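## Task

Put the red wire down on the table on its own, leaving at least a hand's width between it and every other wire; no wire may be left hanging over the table edge.

## Robot and tools

Robot: two arms, left_arm and right_arm, each with a two-finger gripper and a wrist camera. Calibrated bases in the scene frame: left_arm at (-0.003, +0.297, 0) m, right_arm at (-0.003, -0.293, -0.001) m, both turned only slightly. Cameras: cam_head_left, cam_head_right, cam_high, cam_low (fixed behind the arms), cam_left_wrist, cam_right_wrist; all images are 896x504.

Scene frame: origin at table-top height, halfway between the arms, roughly 5-10 cm in from the table's near edge. +x points out over the table, +y toward left_arm, +z up. Image left/right do not match arm names. Printed hand positions and orientations are in this frame and can be off by a few cm, more when the arm reaches far. Each gripper's own axes: fingers point along +z, they open and close along y. end_effector_position is the point between the pads, about 1 cm short of the fingertips.

Row format (shared by execute_actions and move): 14 numbers, each in [-1, 1]; first left_arm dx, dy, dz, rx, ry, rz, opening, then the same seven for right_arm. Always give all 14. dx..rz are offsets, not poses, measured from that arm's Hand target at the start of the action or move, along that Hand target's own axes. 1.0 = 0.6 m for dx, dy, dz and 180 degrees for the rotation vector rx, ry, rz. Opening is absolute: +1 fully open (0.093 m), -1 closed. Sending six zeros re-commands an arm's current Hand target; sending 0 as an opening closes halfway, so resend the current opening to keep a gripper as is.

execute_actions(actions, cameras): actions is a list of actions; each action is a table of up to 15 rows, one per 1/30 s step, and a short table repeats its last row. Every row of an action counts from the same start pose, but each new action starts from the updated Hand target, so the same offset twice moves twice. Images come back only for an empty list or when cameras names them (["all"] or names). An empty list also reports scene number and task.

move(target, speed, blend, opening_speed, grip_force, blocking, cameras): target is one 14-number row or a list of up to 15 rows; all rows are offsets from the same starting Hand targets, not from each other. Paths are straight lines, finish together, take at least 0.5 s and are cut off at 10 s. speed: m/s, 0.002 to 2.9, default 0.25 (turn rate up to twice that in rad/s); one value or one per target. blend: corner rounding in m for lists, 0 means stop at each point. opening_speed: per-second change on the -1..+1 scale, at least 0.2. grip_force: newtons per pad, 10 to 50 (50 full), one value or one per arm, persists; lower force closes slowly. blocking=false returns after about 0.5 s while the move runs. Moves do not avoid obstacles or the other arm. The result adds a move: line with the ending (done, off_target, moving, held, fault) and limits (paced = clipped pose, held = steps withheld). done means within 10 mm and 2 degrees; it says nothing about contact.

wait(seconds 0 to 10): robot holds its last commands. stop(): brakes a running move. zoom_image(camera, region [x0, y0, x1, y1] pixels, at most 504x504, top-left origin) enlarges the newest image of that camera. finished_scene(scene) ends the current scene permanently; pass its number (1 to 2). The goal must hold without the robot touching anything.

Results: Hand target is the last commanded pose after clipping; grippers often stop short of it, so check position and tilt after each move and send the remaining difference as an offset, or re-send zeros. Orientation commands are clipped to 40 degrees from the measured orientation each step. grip_measured: +1 open, -1 closed; pads meet near -0.94; add about 0.0208 per mm of object width; readings may be up to 0.02 too high. To hold, keep sending the closing number; to release, send one well above the width reading. Joint positions end with the finger gap in metres. Joint torques include the arm's own weight; the first three wrap at ±28 N m. Joint ranges (rad): waist -2.618 to 3.054, shoulder 0 to 3.142, elbow 0 to 3.142 (straight 2.901), wrist pitch and yaw -1.571 to 1.571, wrist roll -2.094 to 2.094.

Avoid: wires or anything falling or being left off the table; dropping or releasing a moving wire; fast contacts and pressing far past a contact; the two arms, grippers or wrist cameras touching or gripping each other; pulling on camera cables; hitting the bar, plate (up to about 3 cm high) and rail near the bases, which give no warning; paths close to an arm's own base; arm stops and faults. Long stretched reaches, heavy holds or pushing at unreachable poses heat motors: MOTOR HOT at 75 °C, the arm folds and idles at 90 °C, and collapses at 100 °C. Objects may occasionally be nudged by outside pushes. Time spent thinking lets the scene run on.

Each tool is called after "Call:" as name([rows], argument=value, ...), one row to a line, values as JSON.

## Session

Call:
execute_actions(actions=[])

Scene clock: 0.00 s.
left_arm: end_effector_position=(+0.3004, +0.0606, +0.2430) grip_measured=-0.915 end_effector_quat_wxyz=(+0.484, +0.479, +0.609, -0.406) | right_arm: end_effector_position=(+0.3707, -0.2730, +0.4027) grip_measured=+1.000 end_effector_quat_wxyz=(+0.708, -0.019, +0.706, +0.019)
Joint positions: left_arm=[-0.353 1.43 0.892 0.055 1.007 0.371 0.001] | right_arm=[0 1.047 1.047 0 0 0 0.093]
Joint velocities: within noise
Joint torques (N m): no reading
Motor temperatures (°C): left_arm=[26 30 32 29 28 25 26] | right_arm=[27 39 32 27 27 24 29]
Heat: left arm: 32 °C; right arm: 39 °C.
Hand target: left_arm +0.3013, +0.0597, +0.2523; +0.495, +0.483, +0.600, -0.403 | right_arm +0.3699, -0.2731, +0.4044; +0.708, -0.019, +0.706, +0.019
Tool commands: left_gripper/opening=-0.921875 right_gripper/opening=+1.0

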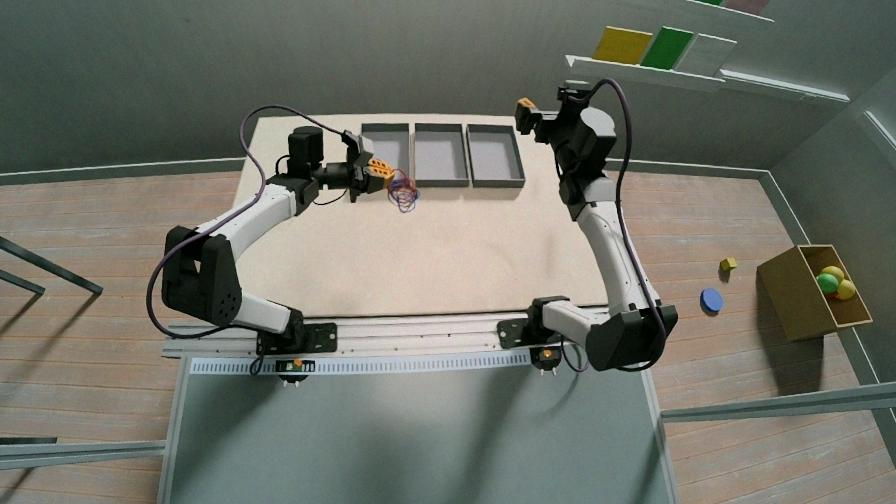

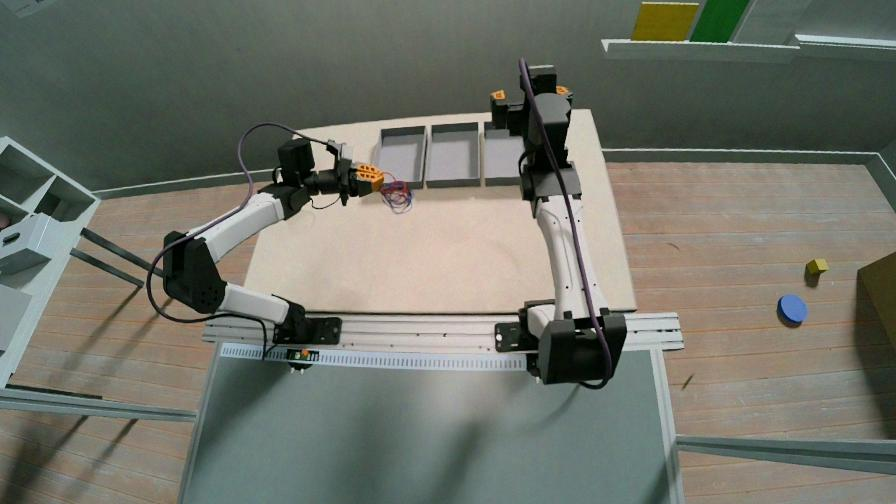

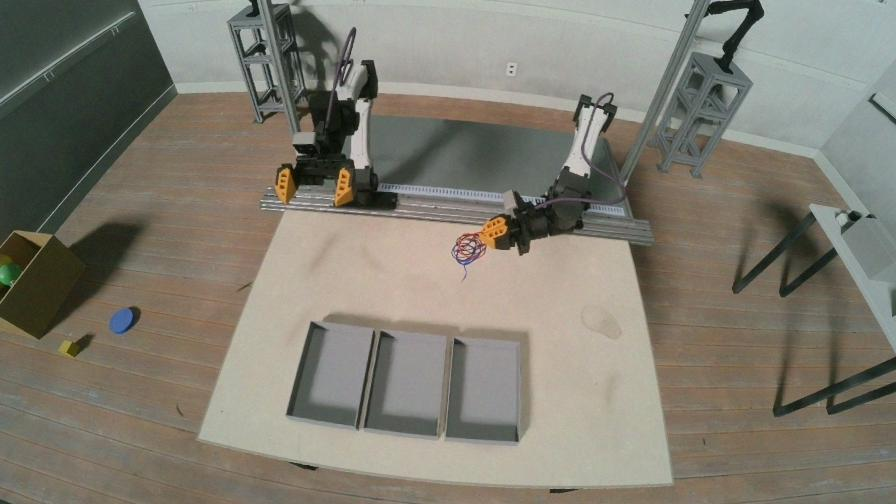

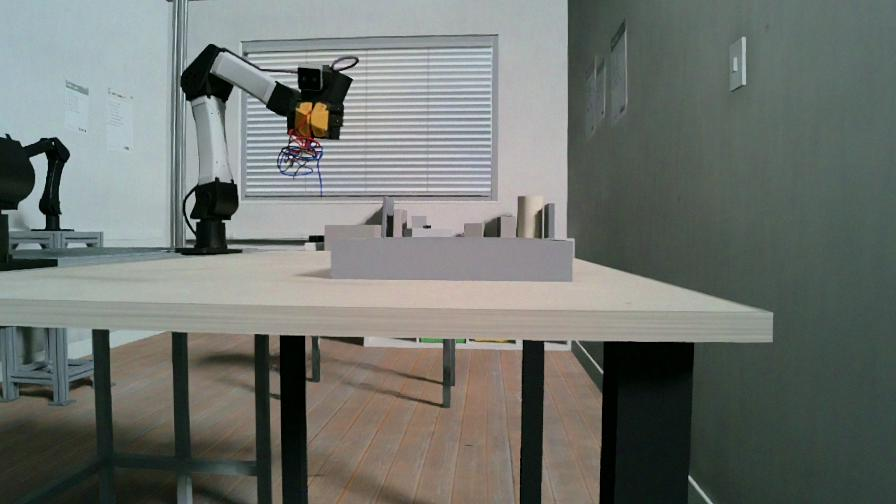

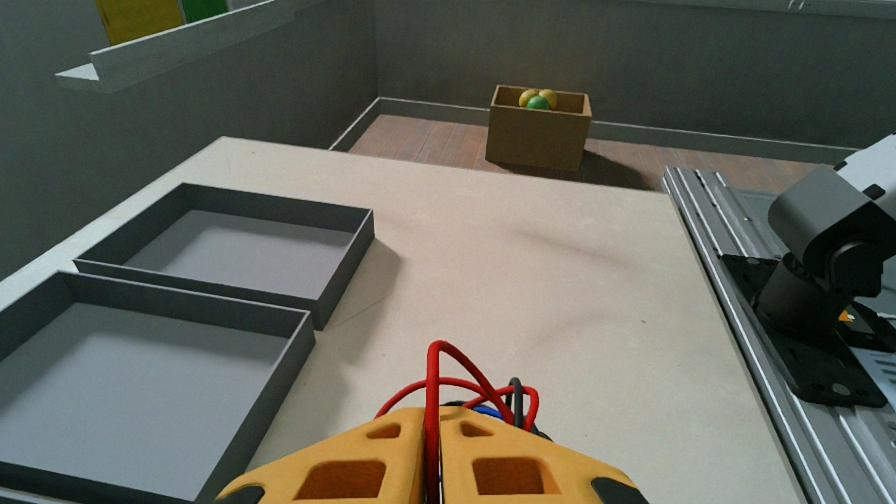

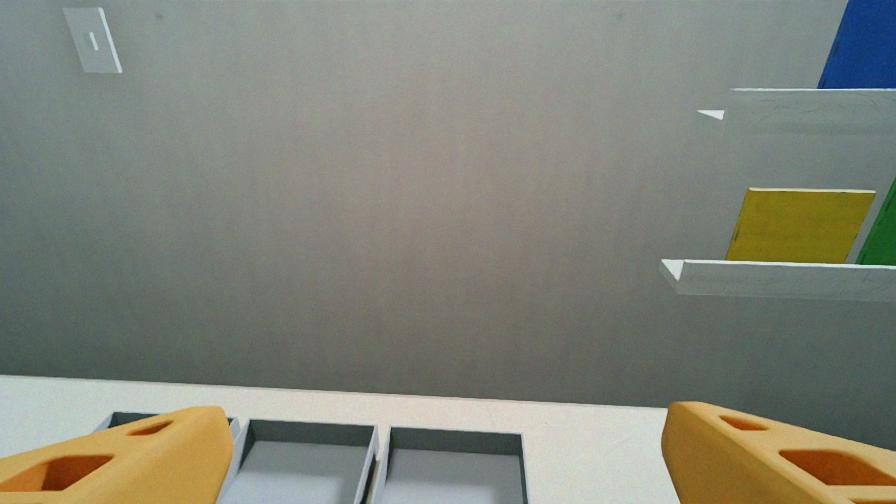

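Call:
zoom_image(camera="cam_low", region=[250, 80, 370, 210])

Call:
zoom_image(camera="cam_high", region=[430, 200, 530, 290])

Call:
zoom_image(camera="cam_left_wrist", region=[340, 320, 580, 500])

Call:
zoom_image(camera="cam_head_left", region=[360, 150, 440, 220])

Scaled by 3.877 from the camera's 896x504 image, which has a finer 1280x720 frame.

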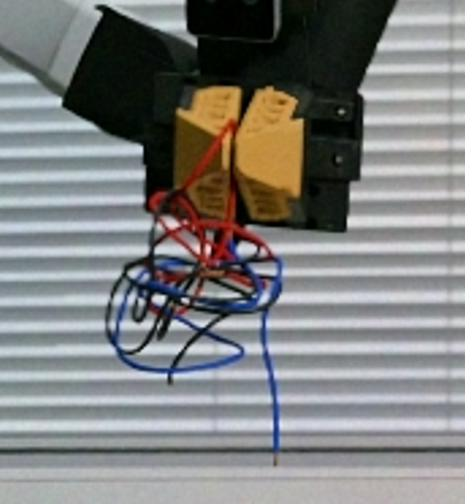

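Scaled by 5.040 from the camera's 896x504 image, which has a finer 1280x720 frame.

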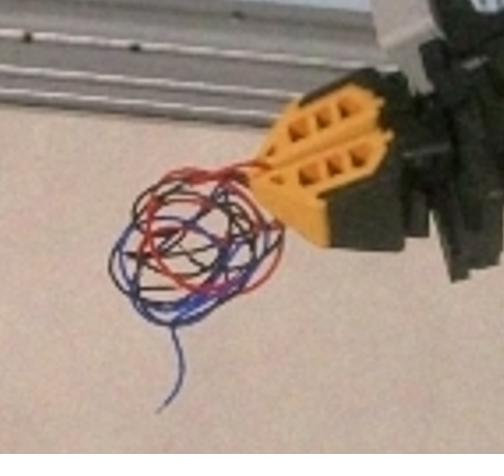

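Scaled by 2.100 from the camera's 896x504 image, which has a finer 1280x720 frame.

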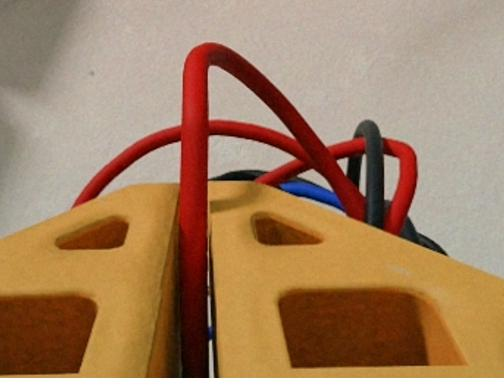

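Scaled by 6.300 from the camera's 896x504 image, which has a finer 1280x720 frame.

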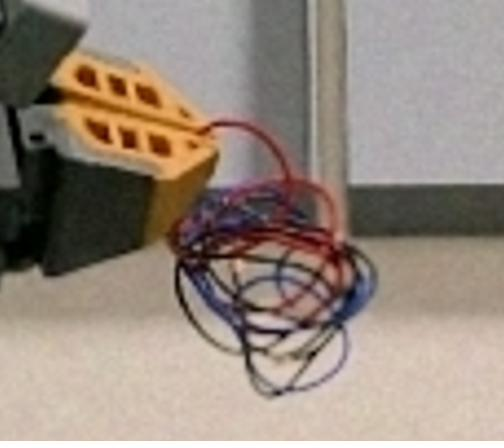

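Call:
move(target=[-0.164,-0.001,-0.031,0,0,0,-1,0.333,0.117,-0.117,-0.5,0,0,1], speed=0.2, cameras=["all"])

Scene clock: 26.80 s.
left_arm: end_effector_position=(+0.3042, +0.0616, +0.3333) grip_measured=-0.967 end_effector_quat_wxyz=(+0.479, +0.477, +0.613, -0.409) | right_arm: end_effector_position=(+0.3007, -0.2093, +0.2101) grip_measured=+1.000 end_effector_quat_wxyz=(+0.571, -0.417, +0.572, +0.417)
Joint positions: left_arm=[-0.357 1.421 1.253 -0.33 1.004 0.369 0] | right_arm=[-0.348 1.455 0.575 0.677 -1.556 -0.2 0.093]
Joint torques (N m): left_arm=[-0.91 -6.22 8.8 1.93 0.2 -0.11] | right_arm=[1.2 -5.26 4.48 1.56 -0.25 -0.06]
Motor temperatures (°C): left_arm=[26 34 37 33 28 25 26] | right_arm=[27 40 36 34 27 24 29]
Heat: left arm: 37 °C; right arm: 40 °C.
Hand target: left_arm +0.3012, +0.0596, +0.3524; +0.495, +0.483, +0.600, -0.403 | right_arm +0.2967, -0.2066, +0.2044; +0.487, -0.514, +0.486, +0.512
Off the commanded pose: left_arm 0.020 m, 3 deg | right_arm 0.007 m, 21 deg.
joint sent to its limit (right arm) — joint 5 (wrist yaw), lower limit. The joint targets are off in orientation, not in position.
move: off_target (left_arm, right_arm)

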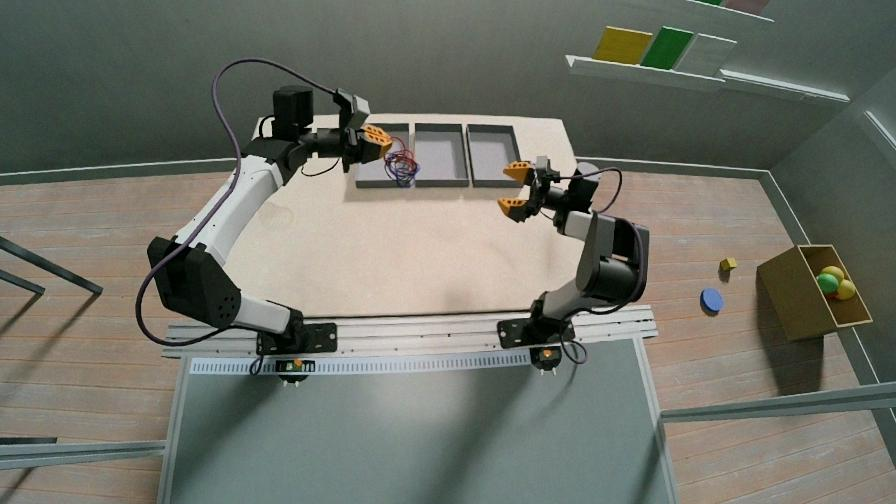

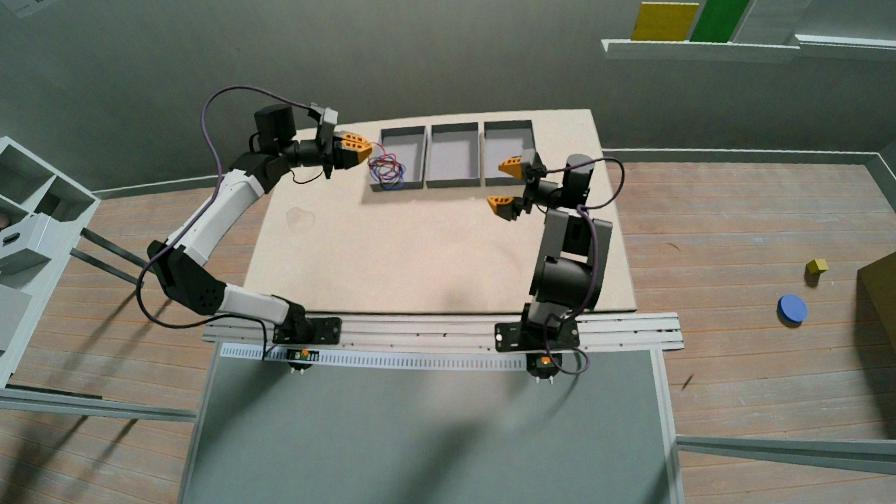

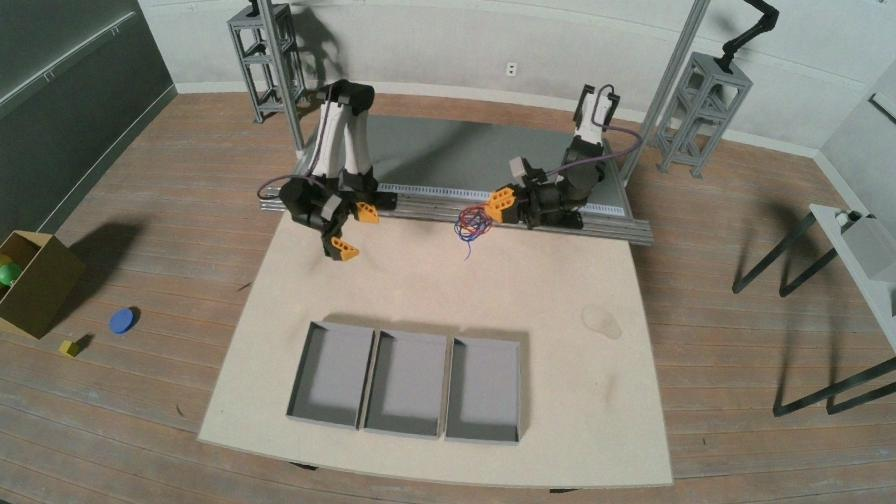

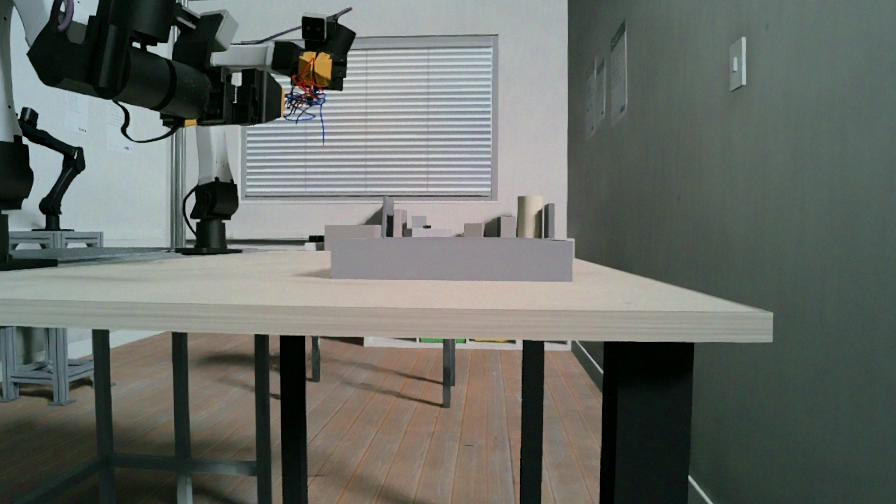

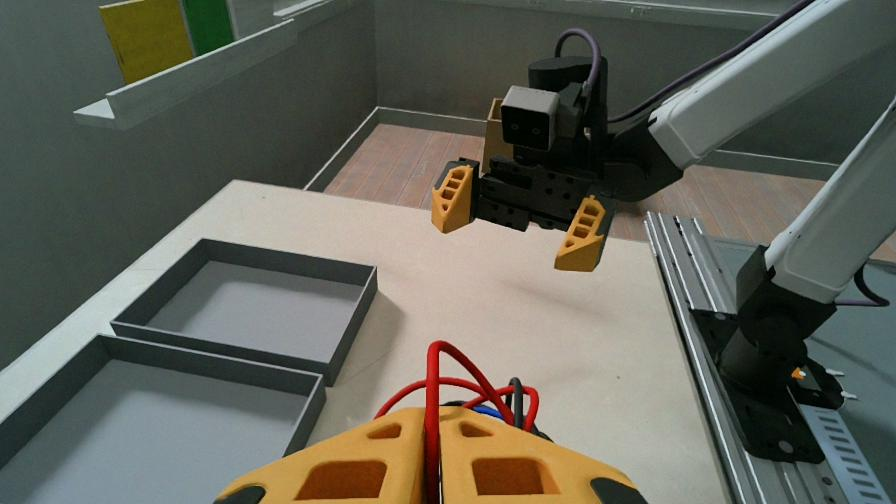

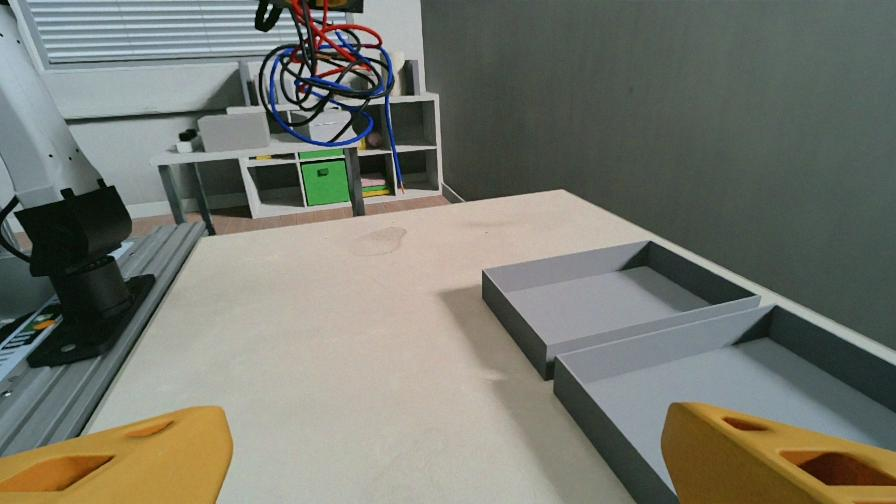

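Call:
zoom_image(camera="cam_right_wrist", region=[220, 0, 460, 200])

Scaled by 2.100 from the camera's 896x504 image, which has a finer 1280x720 frame.

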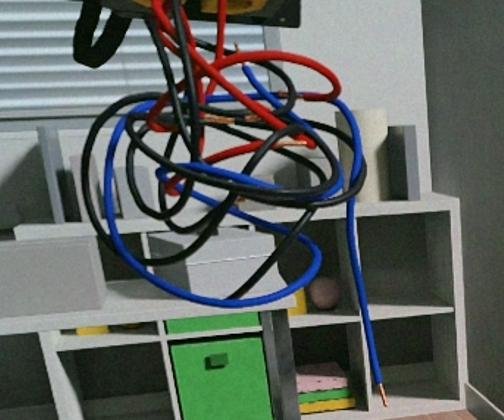

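Call:
move(target=[0,0,0,0,0,0,-1,-0.045,-0.045,0.245,0.111,0,0,1], speed=0.2, cameras=["all"])

Call:
zoom_image(camera="cam_head_left", region=[330, 100, 570, 235])

Call:
zoom_image(camera="cam_high", region=[330, 170, 550, 290])

Call:
zoom_image(camera="cam_head_right", region=[330, 100, 570, 235])

Scene clock: 38.60 s.
left_arm: end_effector_position=(+0.3042, +0.0616, +0.3332) grip_measured=-0.967 end_effector_quat_wxyz=(+0.478, +0.477, +0.613, -0.409) | right_arm: end_effector_position=(+0.3088, -0.0615, +0.2253) grip_measured=+1.000 end_effector_quat_wxyz=(+0.563, -0.425, +0.569, +0.423)
Joint positions: left_arm=[-0.357 1.421 1.253 -0.331 1.004 0.369 0] | right_arm=[0.204 1.481 0.611 0.851 -1.029 -0.009 0.093]
Joint torques (N m): left_arm=[-0.95 -6.22 8.83 1.92 0.18 -0.11] | right_arm=[0.91 -5.63 7.79 1.91 0.17 0.26]
Heat: left arm: 37 °C; right arm: 41 °C.
Hand target: left_arm +0.3012, +0.0596, +0.3524; +0.495, +0.483, +0.600, -0.403 | right_arm +0.3157, -0.0583, +0.2316; +0.569, -0.421, +0.567, +0.420
Off the commanded pose: left_arm 0.020 m, 3 deg | right_arm 0.010 m, 1 deg.
move: off_target (left_arm)

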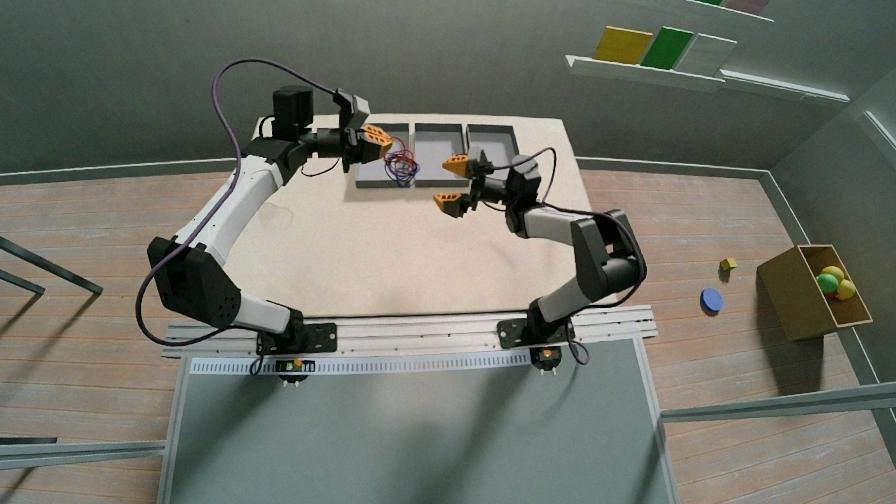

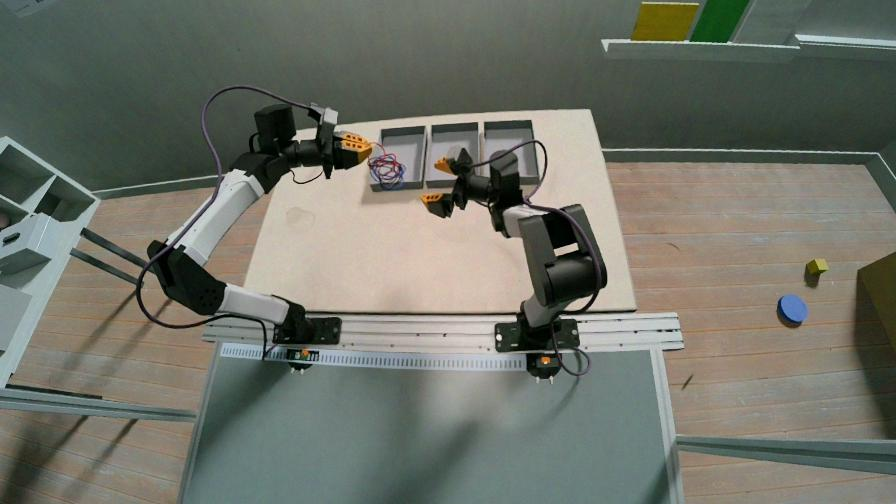

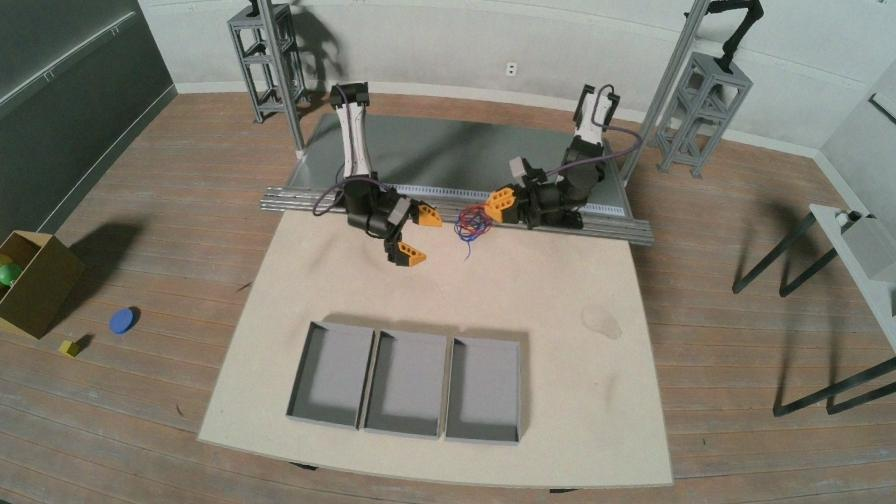

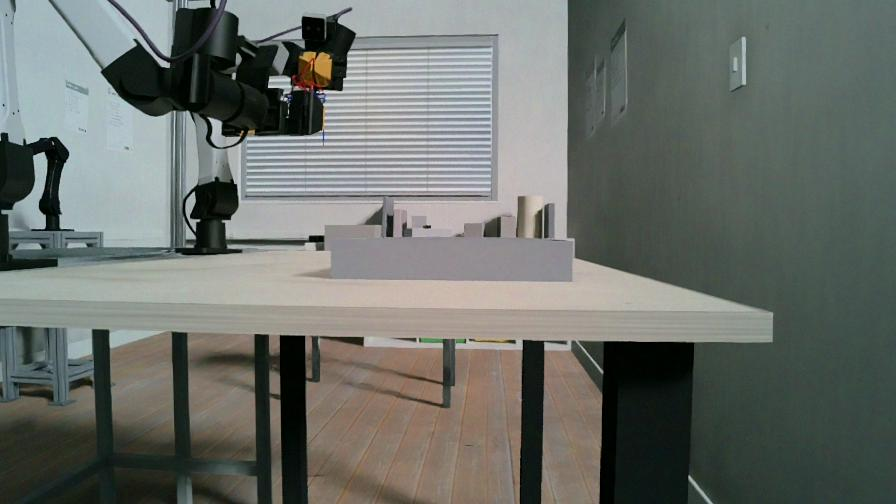

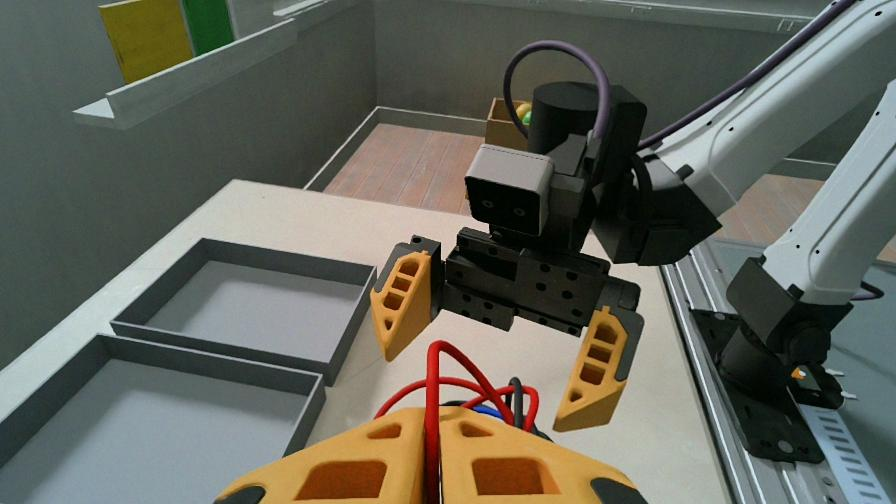

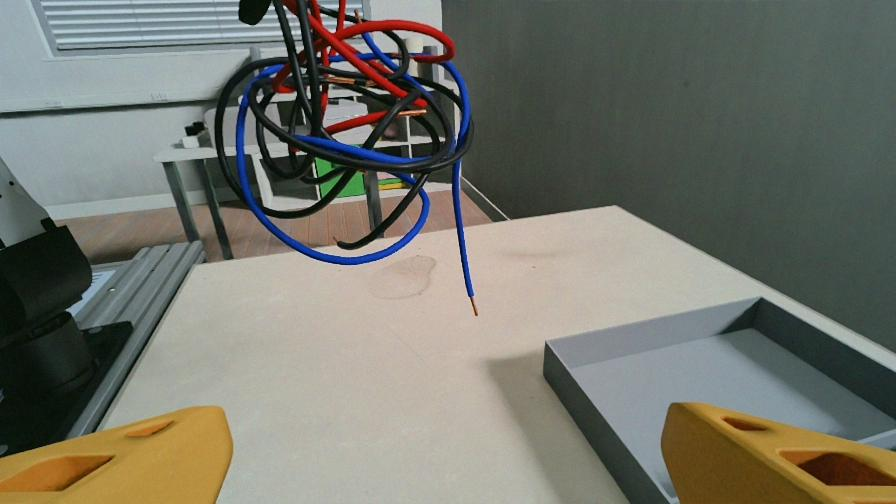

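Scaled by 2.100 from the camera's 896x504 image, which has a finer 1280x720 frame.

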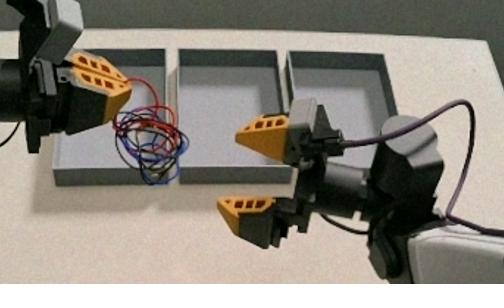

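Scaled by 2.291 from the camera's 896x504 image, which has a finer 1280x720 frame.

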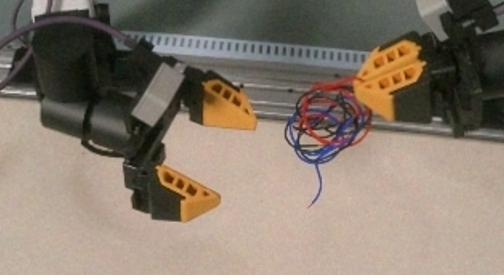

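Scaled by 2.100 from the camera's 896x504 image, which has a finer 1280x720 frame.

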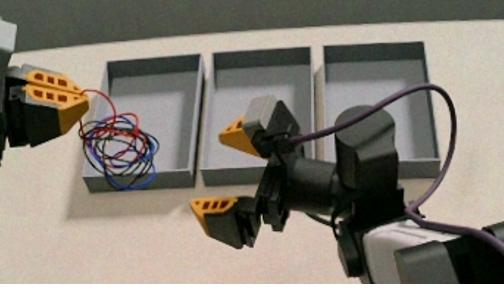

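Call:
move(target=[0,0,0,0,0,0,-1,-0.035,0.005,0.07,0,0,0,-0.3], speed=0.1, cameras=["cam_right_wrist","cam_low","cam_left_wrist"])

Call:
zoom_image(camera="cam_right_wrist", region=[200, 0, 704, 504])

Scene clock: 56.83 s.
left_arm: end_effector_position=(+0.3042, +0.0616, +0.3332) grip_measured=-0.967 end_effector_quat_wxyz=(+0.478, +0.477, +0.613, -0.409) | right_arm: end_effector_position=(+0.3183, -0.0205, +0.2491) grip_measured=-0.299 end_effector_quat_wxyz=(+0.568, -0.427, +0.563, +0.422)
Joint positions: left_arm=[-0.357 1.421 1.253 -0.331 1.004 0.369 0] | right_arm=[0.329 1.515 0.741 0.774 -0.905 -0.007 0.031]
Joint torques (N m): left_arm=[-0.95 -6.23 8.85 1.93 0.19 -0.12] | right_arm=[0.69 -6.43 8.13 1.77 0.16 0.24]
Heat: left arm: 38 °C; right arm: 41 °C.
Hand target: left_arm +0.3012, +0.0596, +0.3524; +0.495, +0.483, +0.600, -0.403 | right_arm +0.3250, -0.0173, +0.2526; +0.569, -0.421, +0.567, +0.420
Off the commanded pose: left_arm 0.020 m, 3 deg | right_arm 0.008 m, 1 deg.
move: off_target (left_arm)
Images, in order (width x height): cam_low 896x504, cam_left_wrist 896x504, cam_right_wrist 896x504.

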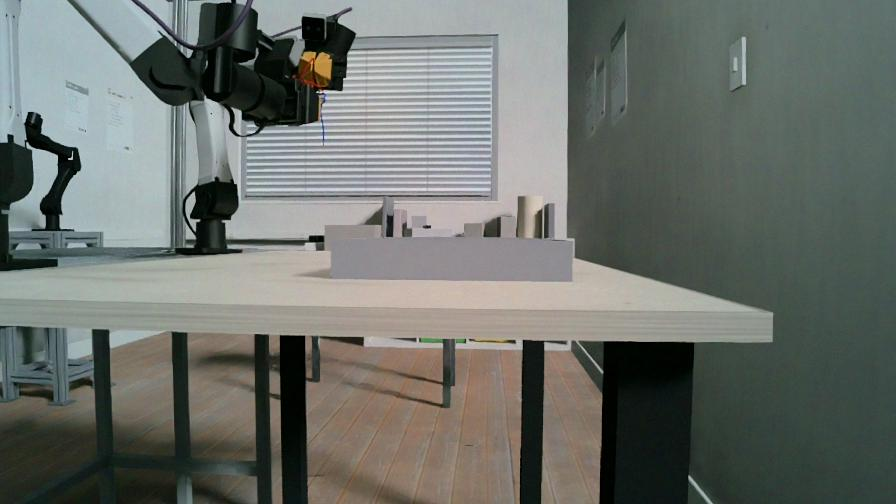

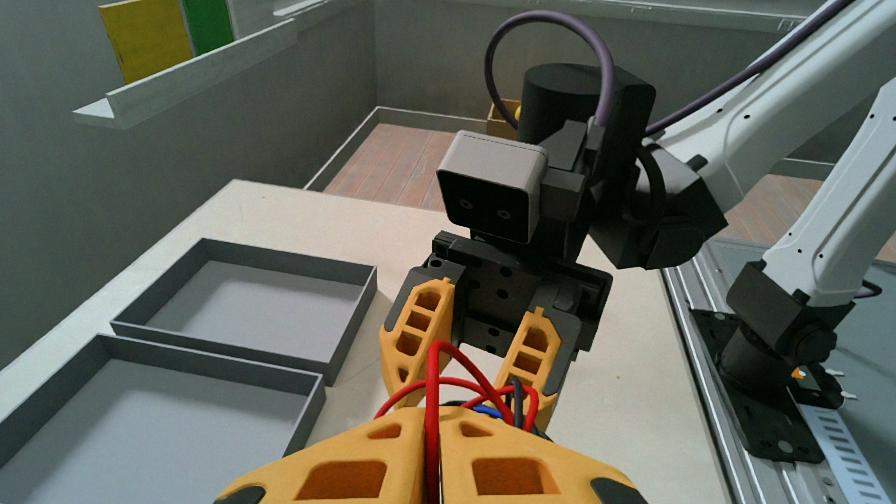

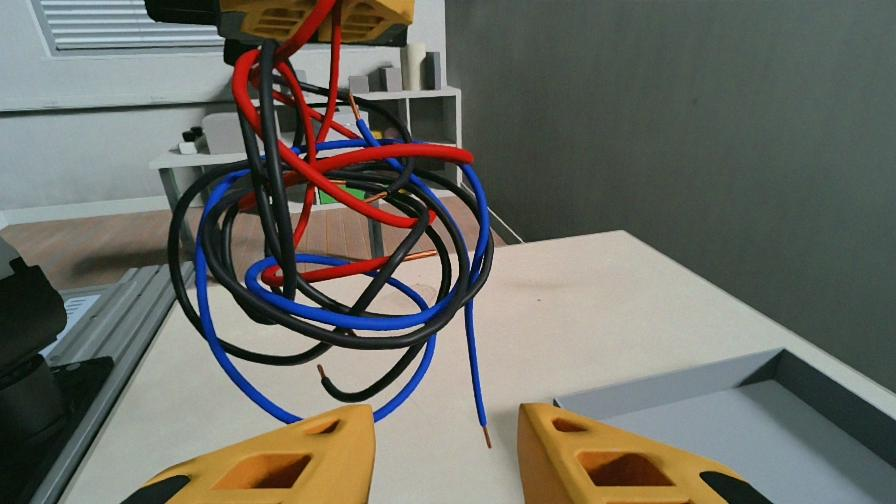

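Scaled by 1.000.

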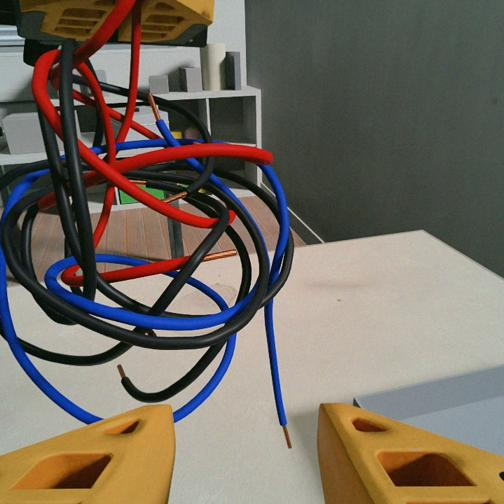

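Call:
move([
  [0,0,0,0,0,0,-1,0,-0.022,0,0,0,0,-0.6],
  [0,0,0,0,0,0,-1,0,-0.022,0.075,0,0,0,-0.6],
], speed=0.08, cameras=["cam_right_wrist","cam_low","cam_left_wrist"])

Call:
zoom_image(camera="cam_right_wrist", region=[280, 180, 604, 504])

Scene clock: 70.87 s.
left_arm: end_effector_position=(+0.3042, +0.0616, +0.3332) grip_measured=-0.967 end_effector_quat_wxyz=(+0.478, +0.477, +0.613, -0.409) | right_arm: end_effector_position=(+0.3442, +0.0178, +0.2494) grip_measured=-0.599 end_effector_quat_wxyz=(+0.567, -0.427, +0.564, +0.422)
Joint positions: left_arm=[-0.357 1.421 1.253 -0.331 1.004 0.369 0] | right_arm=[0.407 1.661 0.892 0.766 -0.827 -0.007 0.016]
Joint torques (N m): left_arm=[-0.9 -6.13 8.84 1.92 0.18 -0.11] | right_arm=[0.88 -8.12 8.35 1.83 0.16 0.32]
Heat: left arm: 39 °C; right arm: 41 °C.
Hand target: left_arm +0.3012, +0.0596, +0.3524; +0.495, +0.483, +0.600, -0.403 | right_arm +0.3507, +0.0220, +0.2527; +0.569, -0.421, +0.567, +0.420
Off the commanded pose: left_arm 0.020 m, 3 deg | right_arm 0.008 m, 1 deg.
move: off_target (left_arm)
Images, in order (width x height): cam_low 896x504, cam_left_wrist 896x504, cam_right_wrist 896x504.

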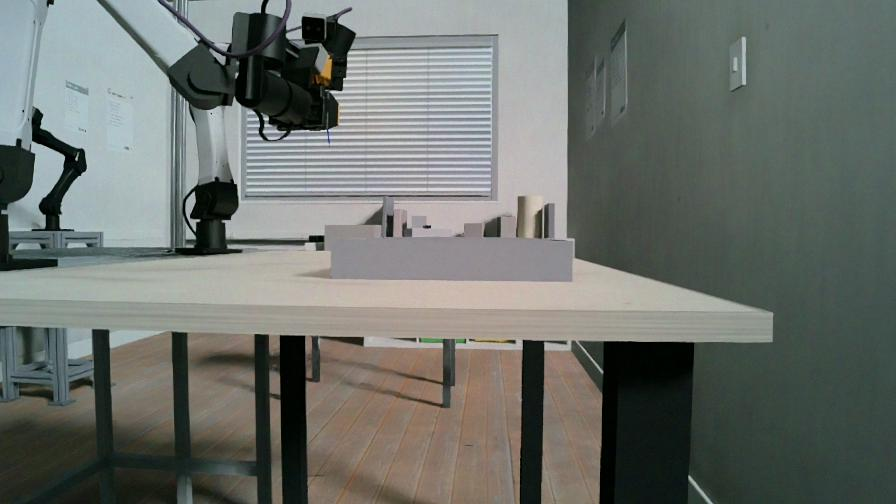

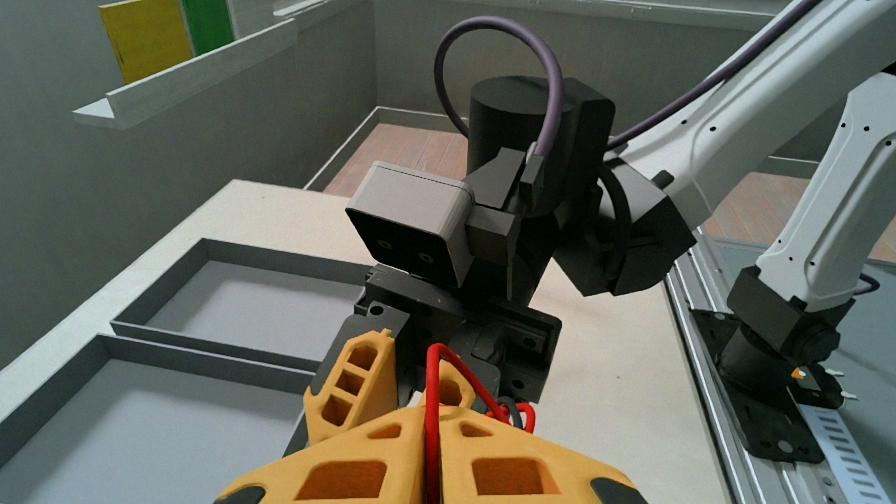

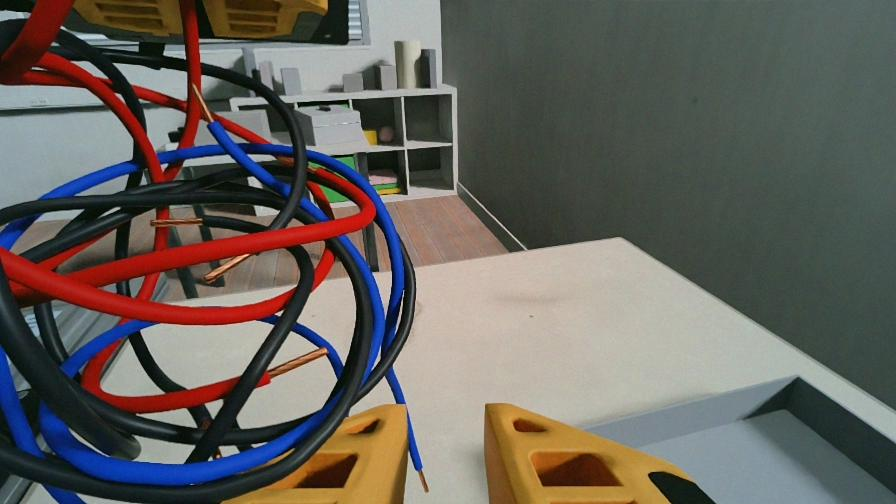

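Scaled by 1.556 from the camera's 896x504 image, which has a finer 1280x720 frame.

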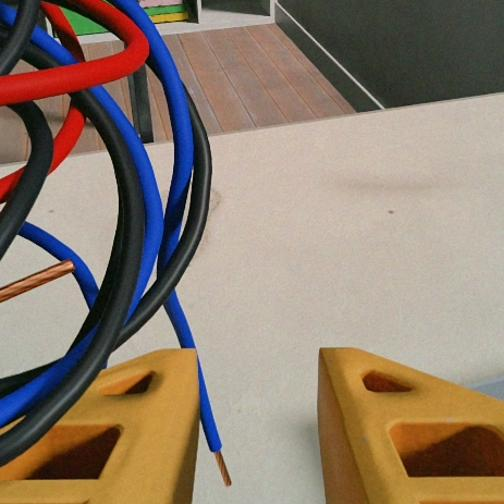

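Call:
move([
  [0,0,0,0,0,0,-1,0,0.02,0,0,0,0,-0.6],
  [0,0,0,0,0,0,-1,0,0.02,0.05,0,0,0,-0.6],
], speed=0.08, cameras=["cam_right_wrist","cam_high","cam_left_wrist","cam_low"])

Call:
zoom_image(camera="cam_right_wrist", region=[280, 180, 604, 504])

Call:
zoom_image(camera="cam_low", region=[270, 20, 390, 160])

Scene clock: 77.77 s.
left_arm: end_effector_position=(+0.3042, +0.0616, +0.3332) grip_measured=-0.967 end_effector_quat_wxyz=(+0.478, +0.477, +0.613, -0.409) | right_arm: end_effector_position=(+0.3422, +0.0492, +0.2483) grip_measured=-0.599 end_effector_quat_wxyz=(+0.566, -0.426, +0.566, +0.422)
Joint positions: left_arm=[-0.357 1.421 1.253 -0.331 1.004 0.369 0] | right_arm=[0.49 1.709 0.946 0.756 -0.742 -0.007 0.016]
Joint torques (N m): left_arm=[-0.96 -6.19 8.81 1.91 0.18 -0.09] | right_arm=[0.99 -8.64 8.51 2.01 0.06 0.23]
Heat: left arm: 40 °C; right arm: 42 °C.
Hand target: left_arm +0.3012, +0.0596, +0.3524; +0.495, +0.483, +0.600, -0.403 | right_arm +0.3480, +0.0542, +0.2528; +0.569, -0.421, +0.567, +0.420
Off the commanded pose: left_arm 0.020 m, 3 deg | right_arm 0.009 m, 1 deg.
move: off_target (left_arm)
Images, in order (width x height): cam_high 896x504, cam_low 896x504, cam_left_wrist 896x504, cam_right_wrist 896x504.

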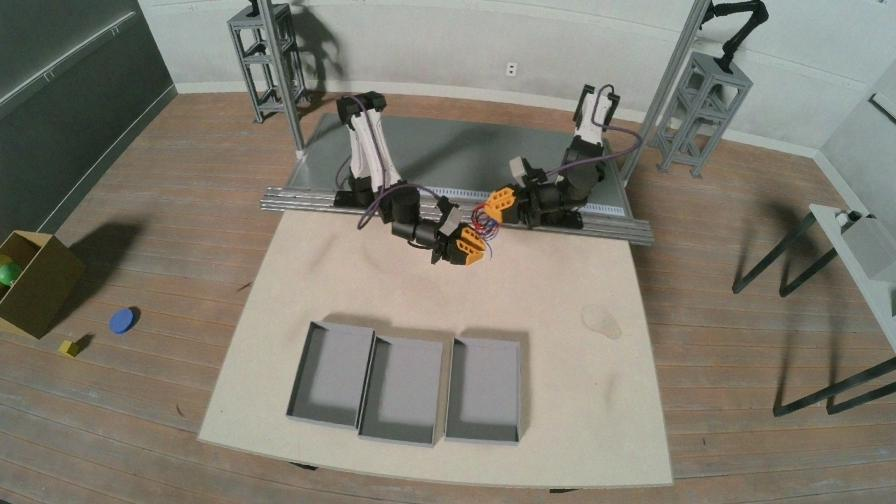

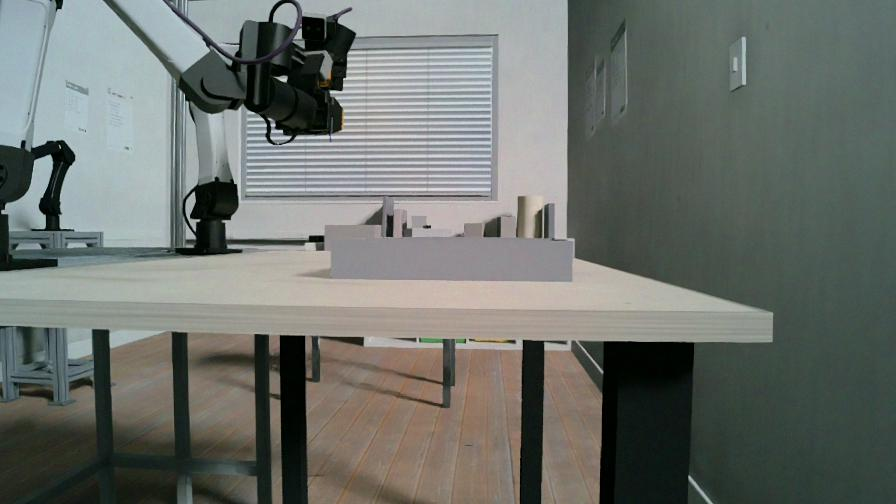

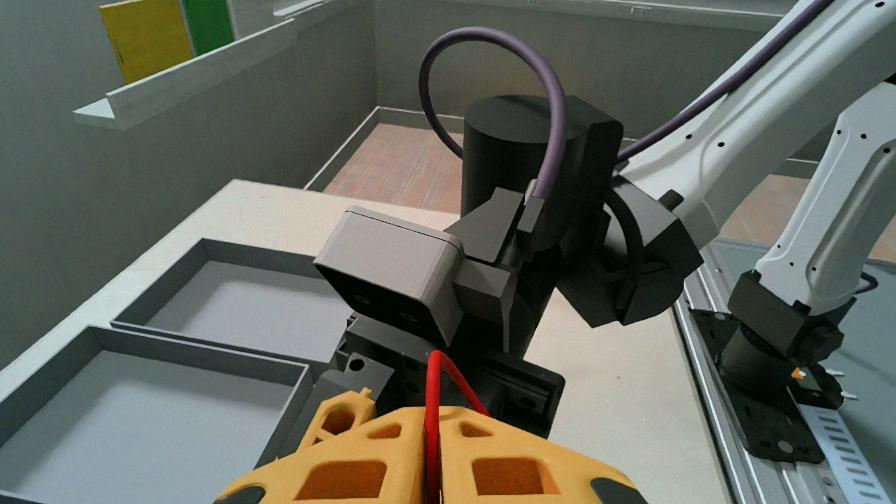

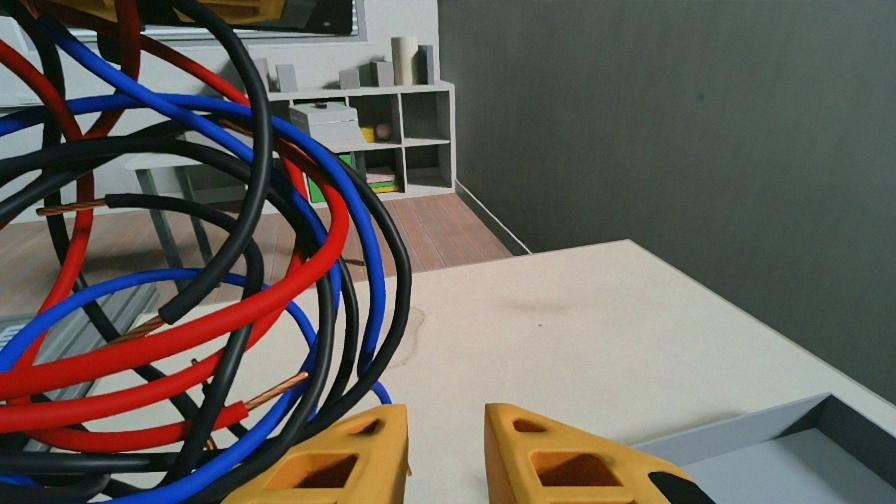

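Scaled by 1.556 from the camera's 896x504 image, which has a finer 1280x720 frame.

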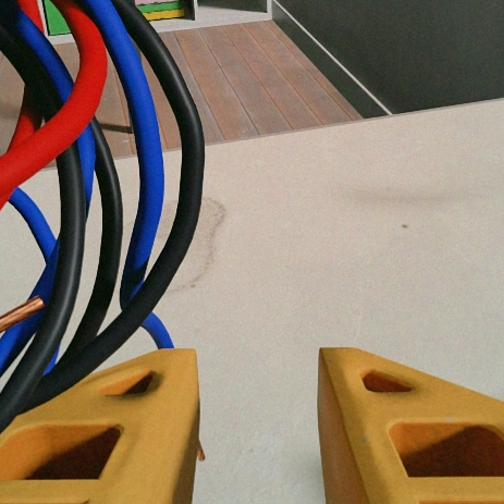

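Scaled by 3.600 from the camera's 896x504 image, which has a finer 1280x720 frame.

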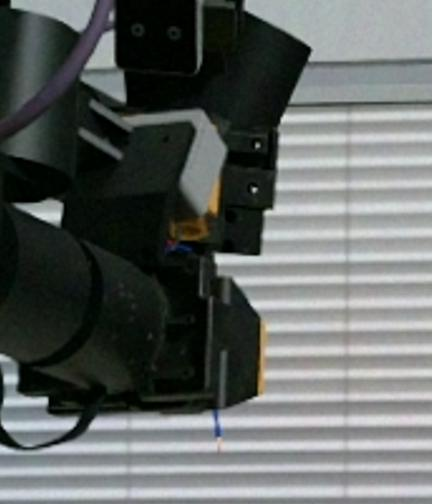

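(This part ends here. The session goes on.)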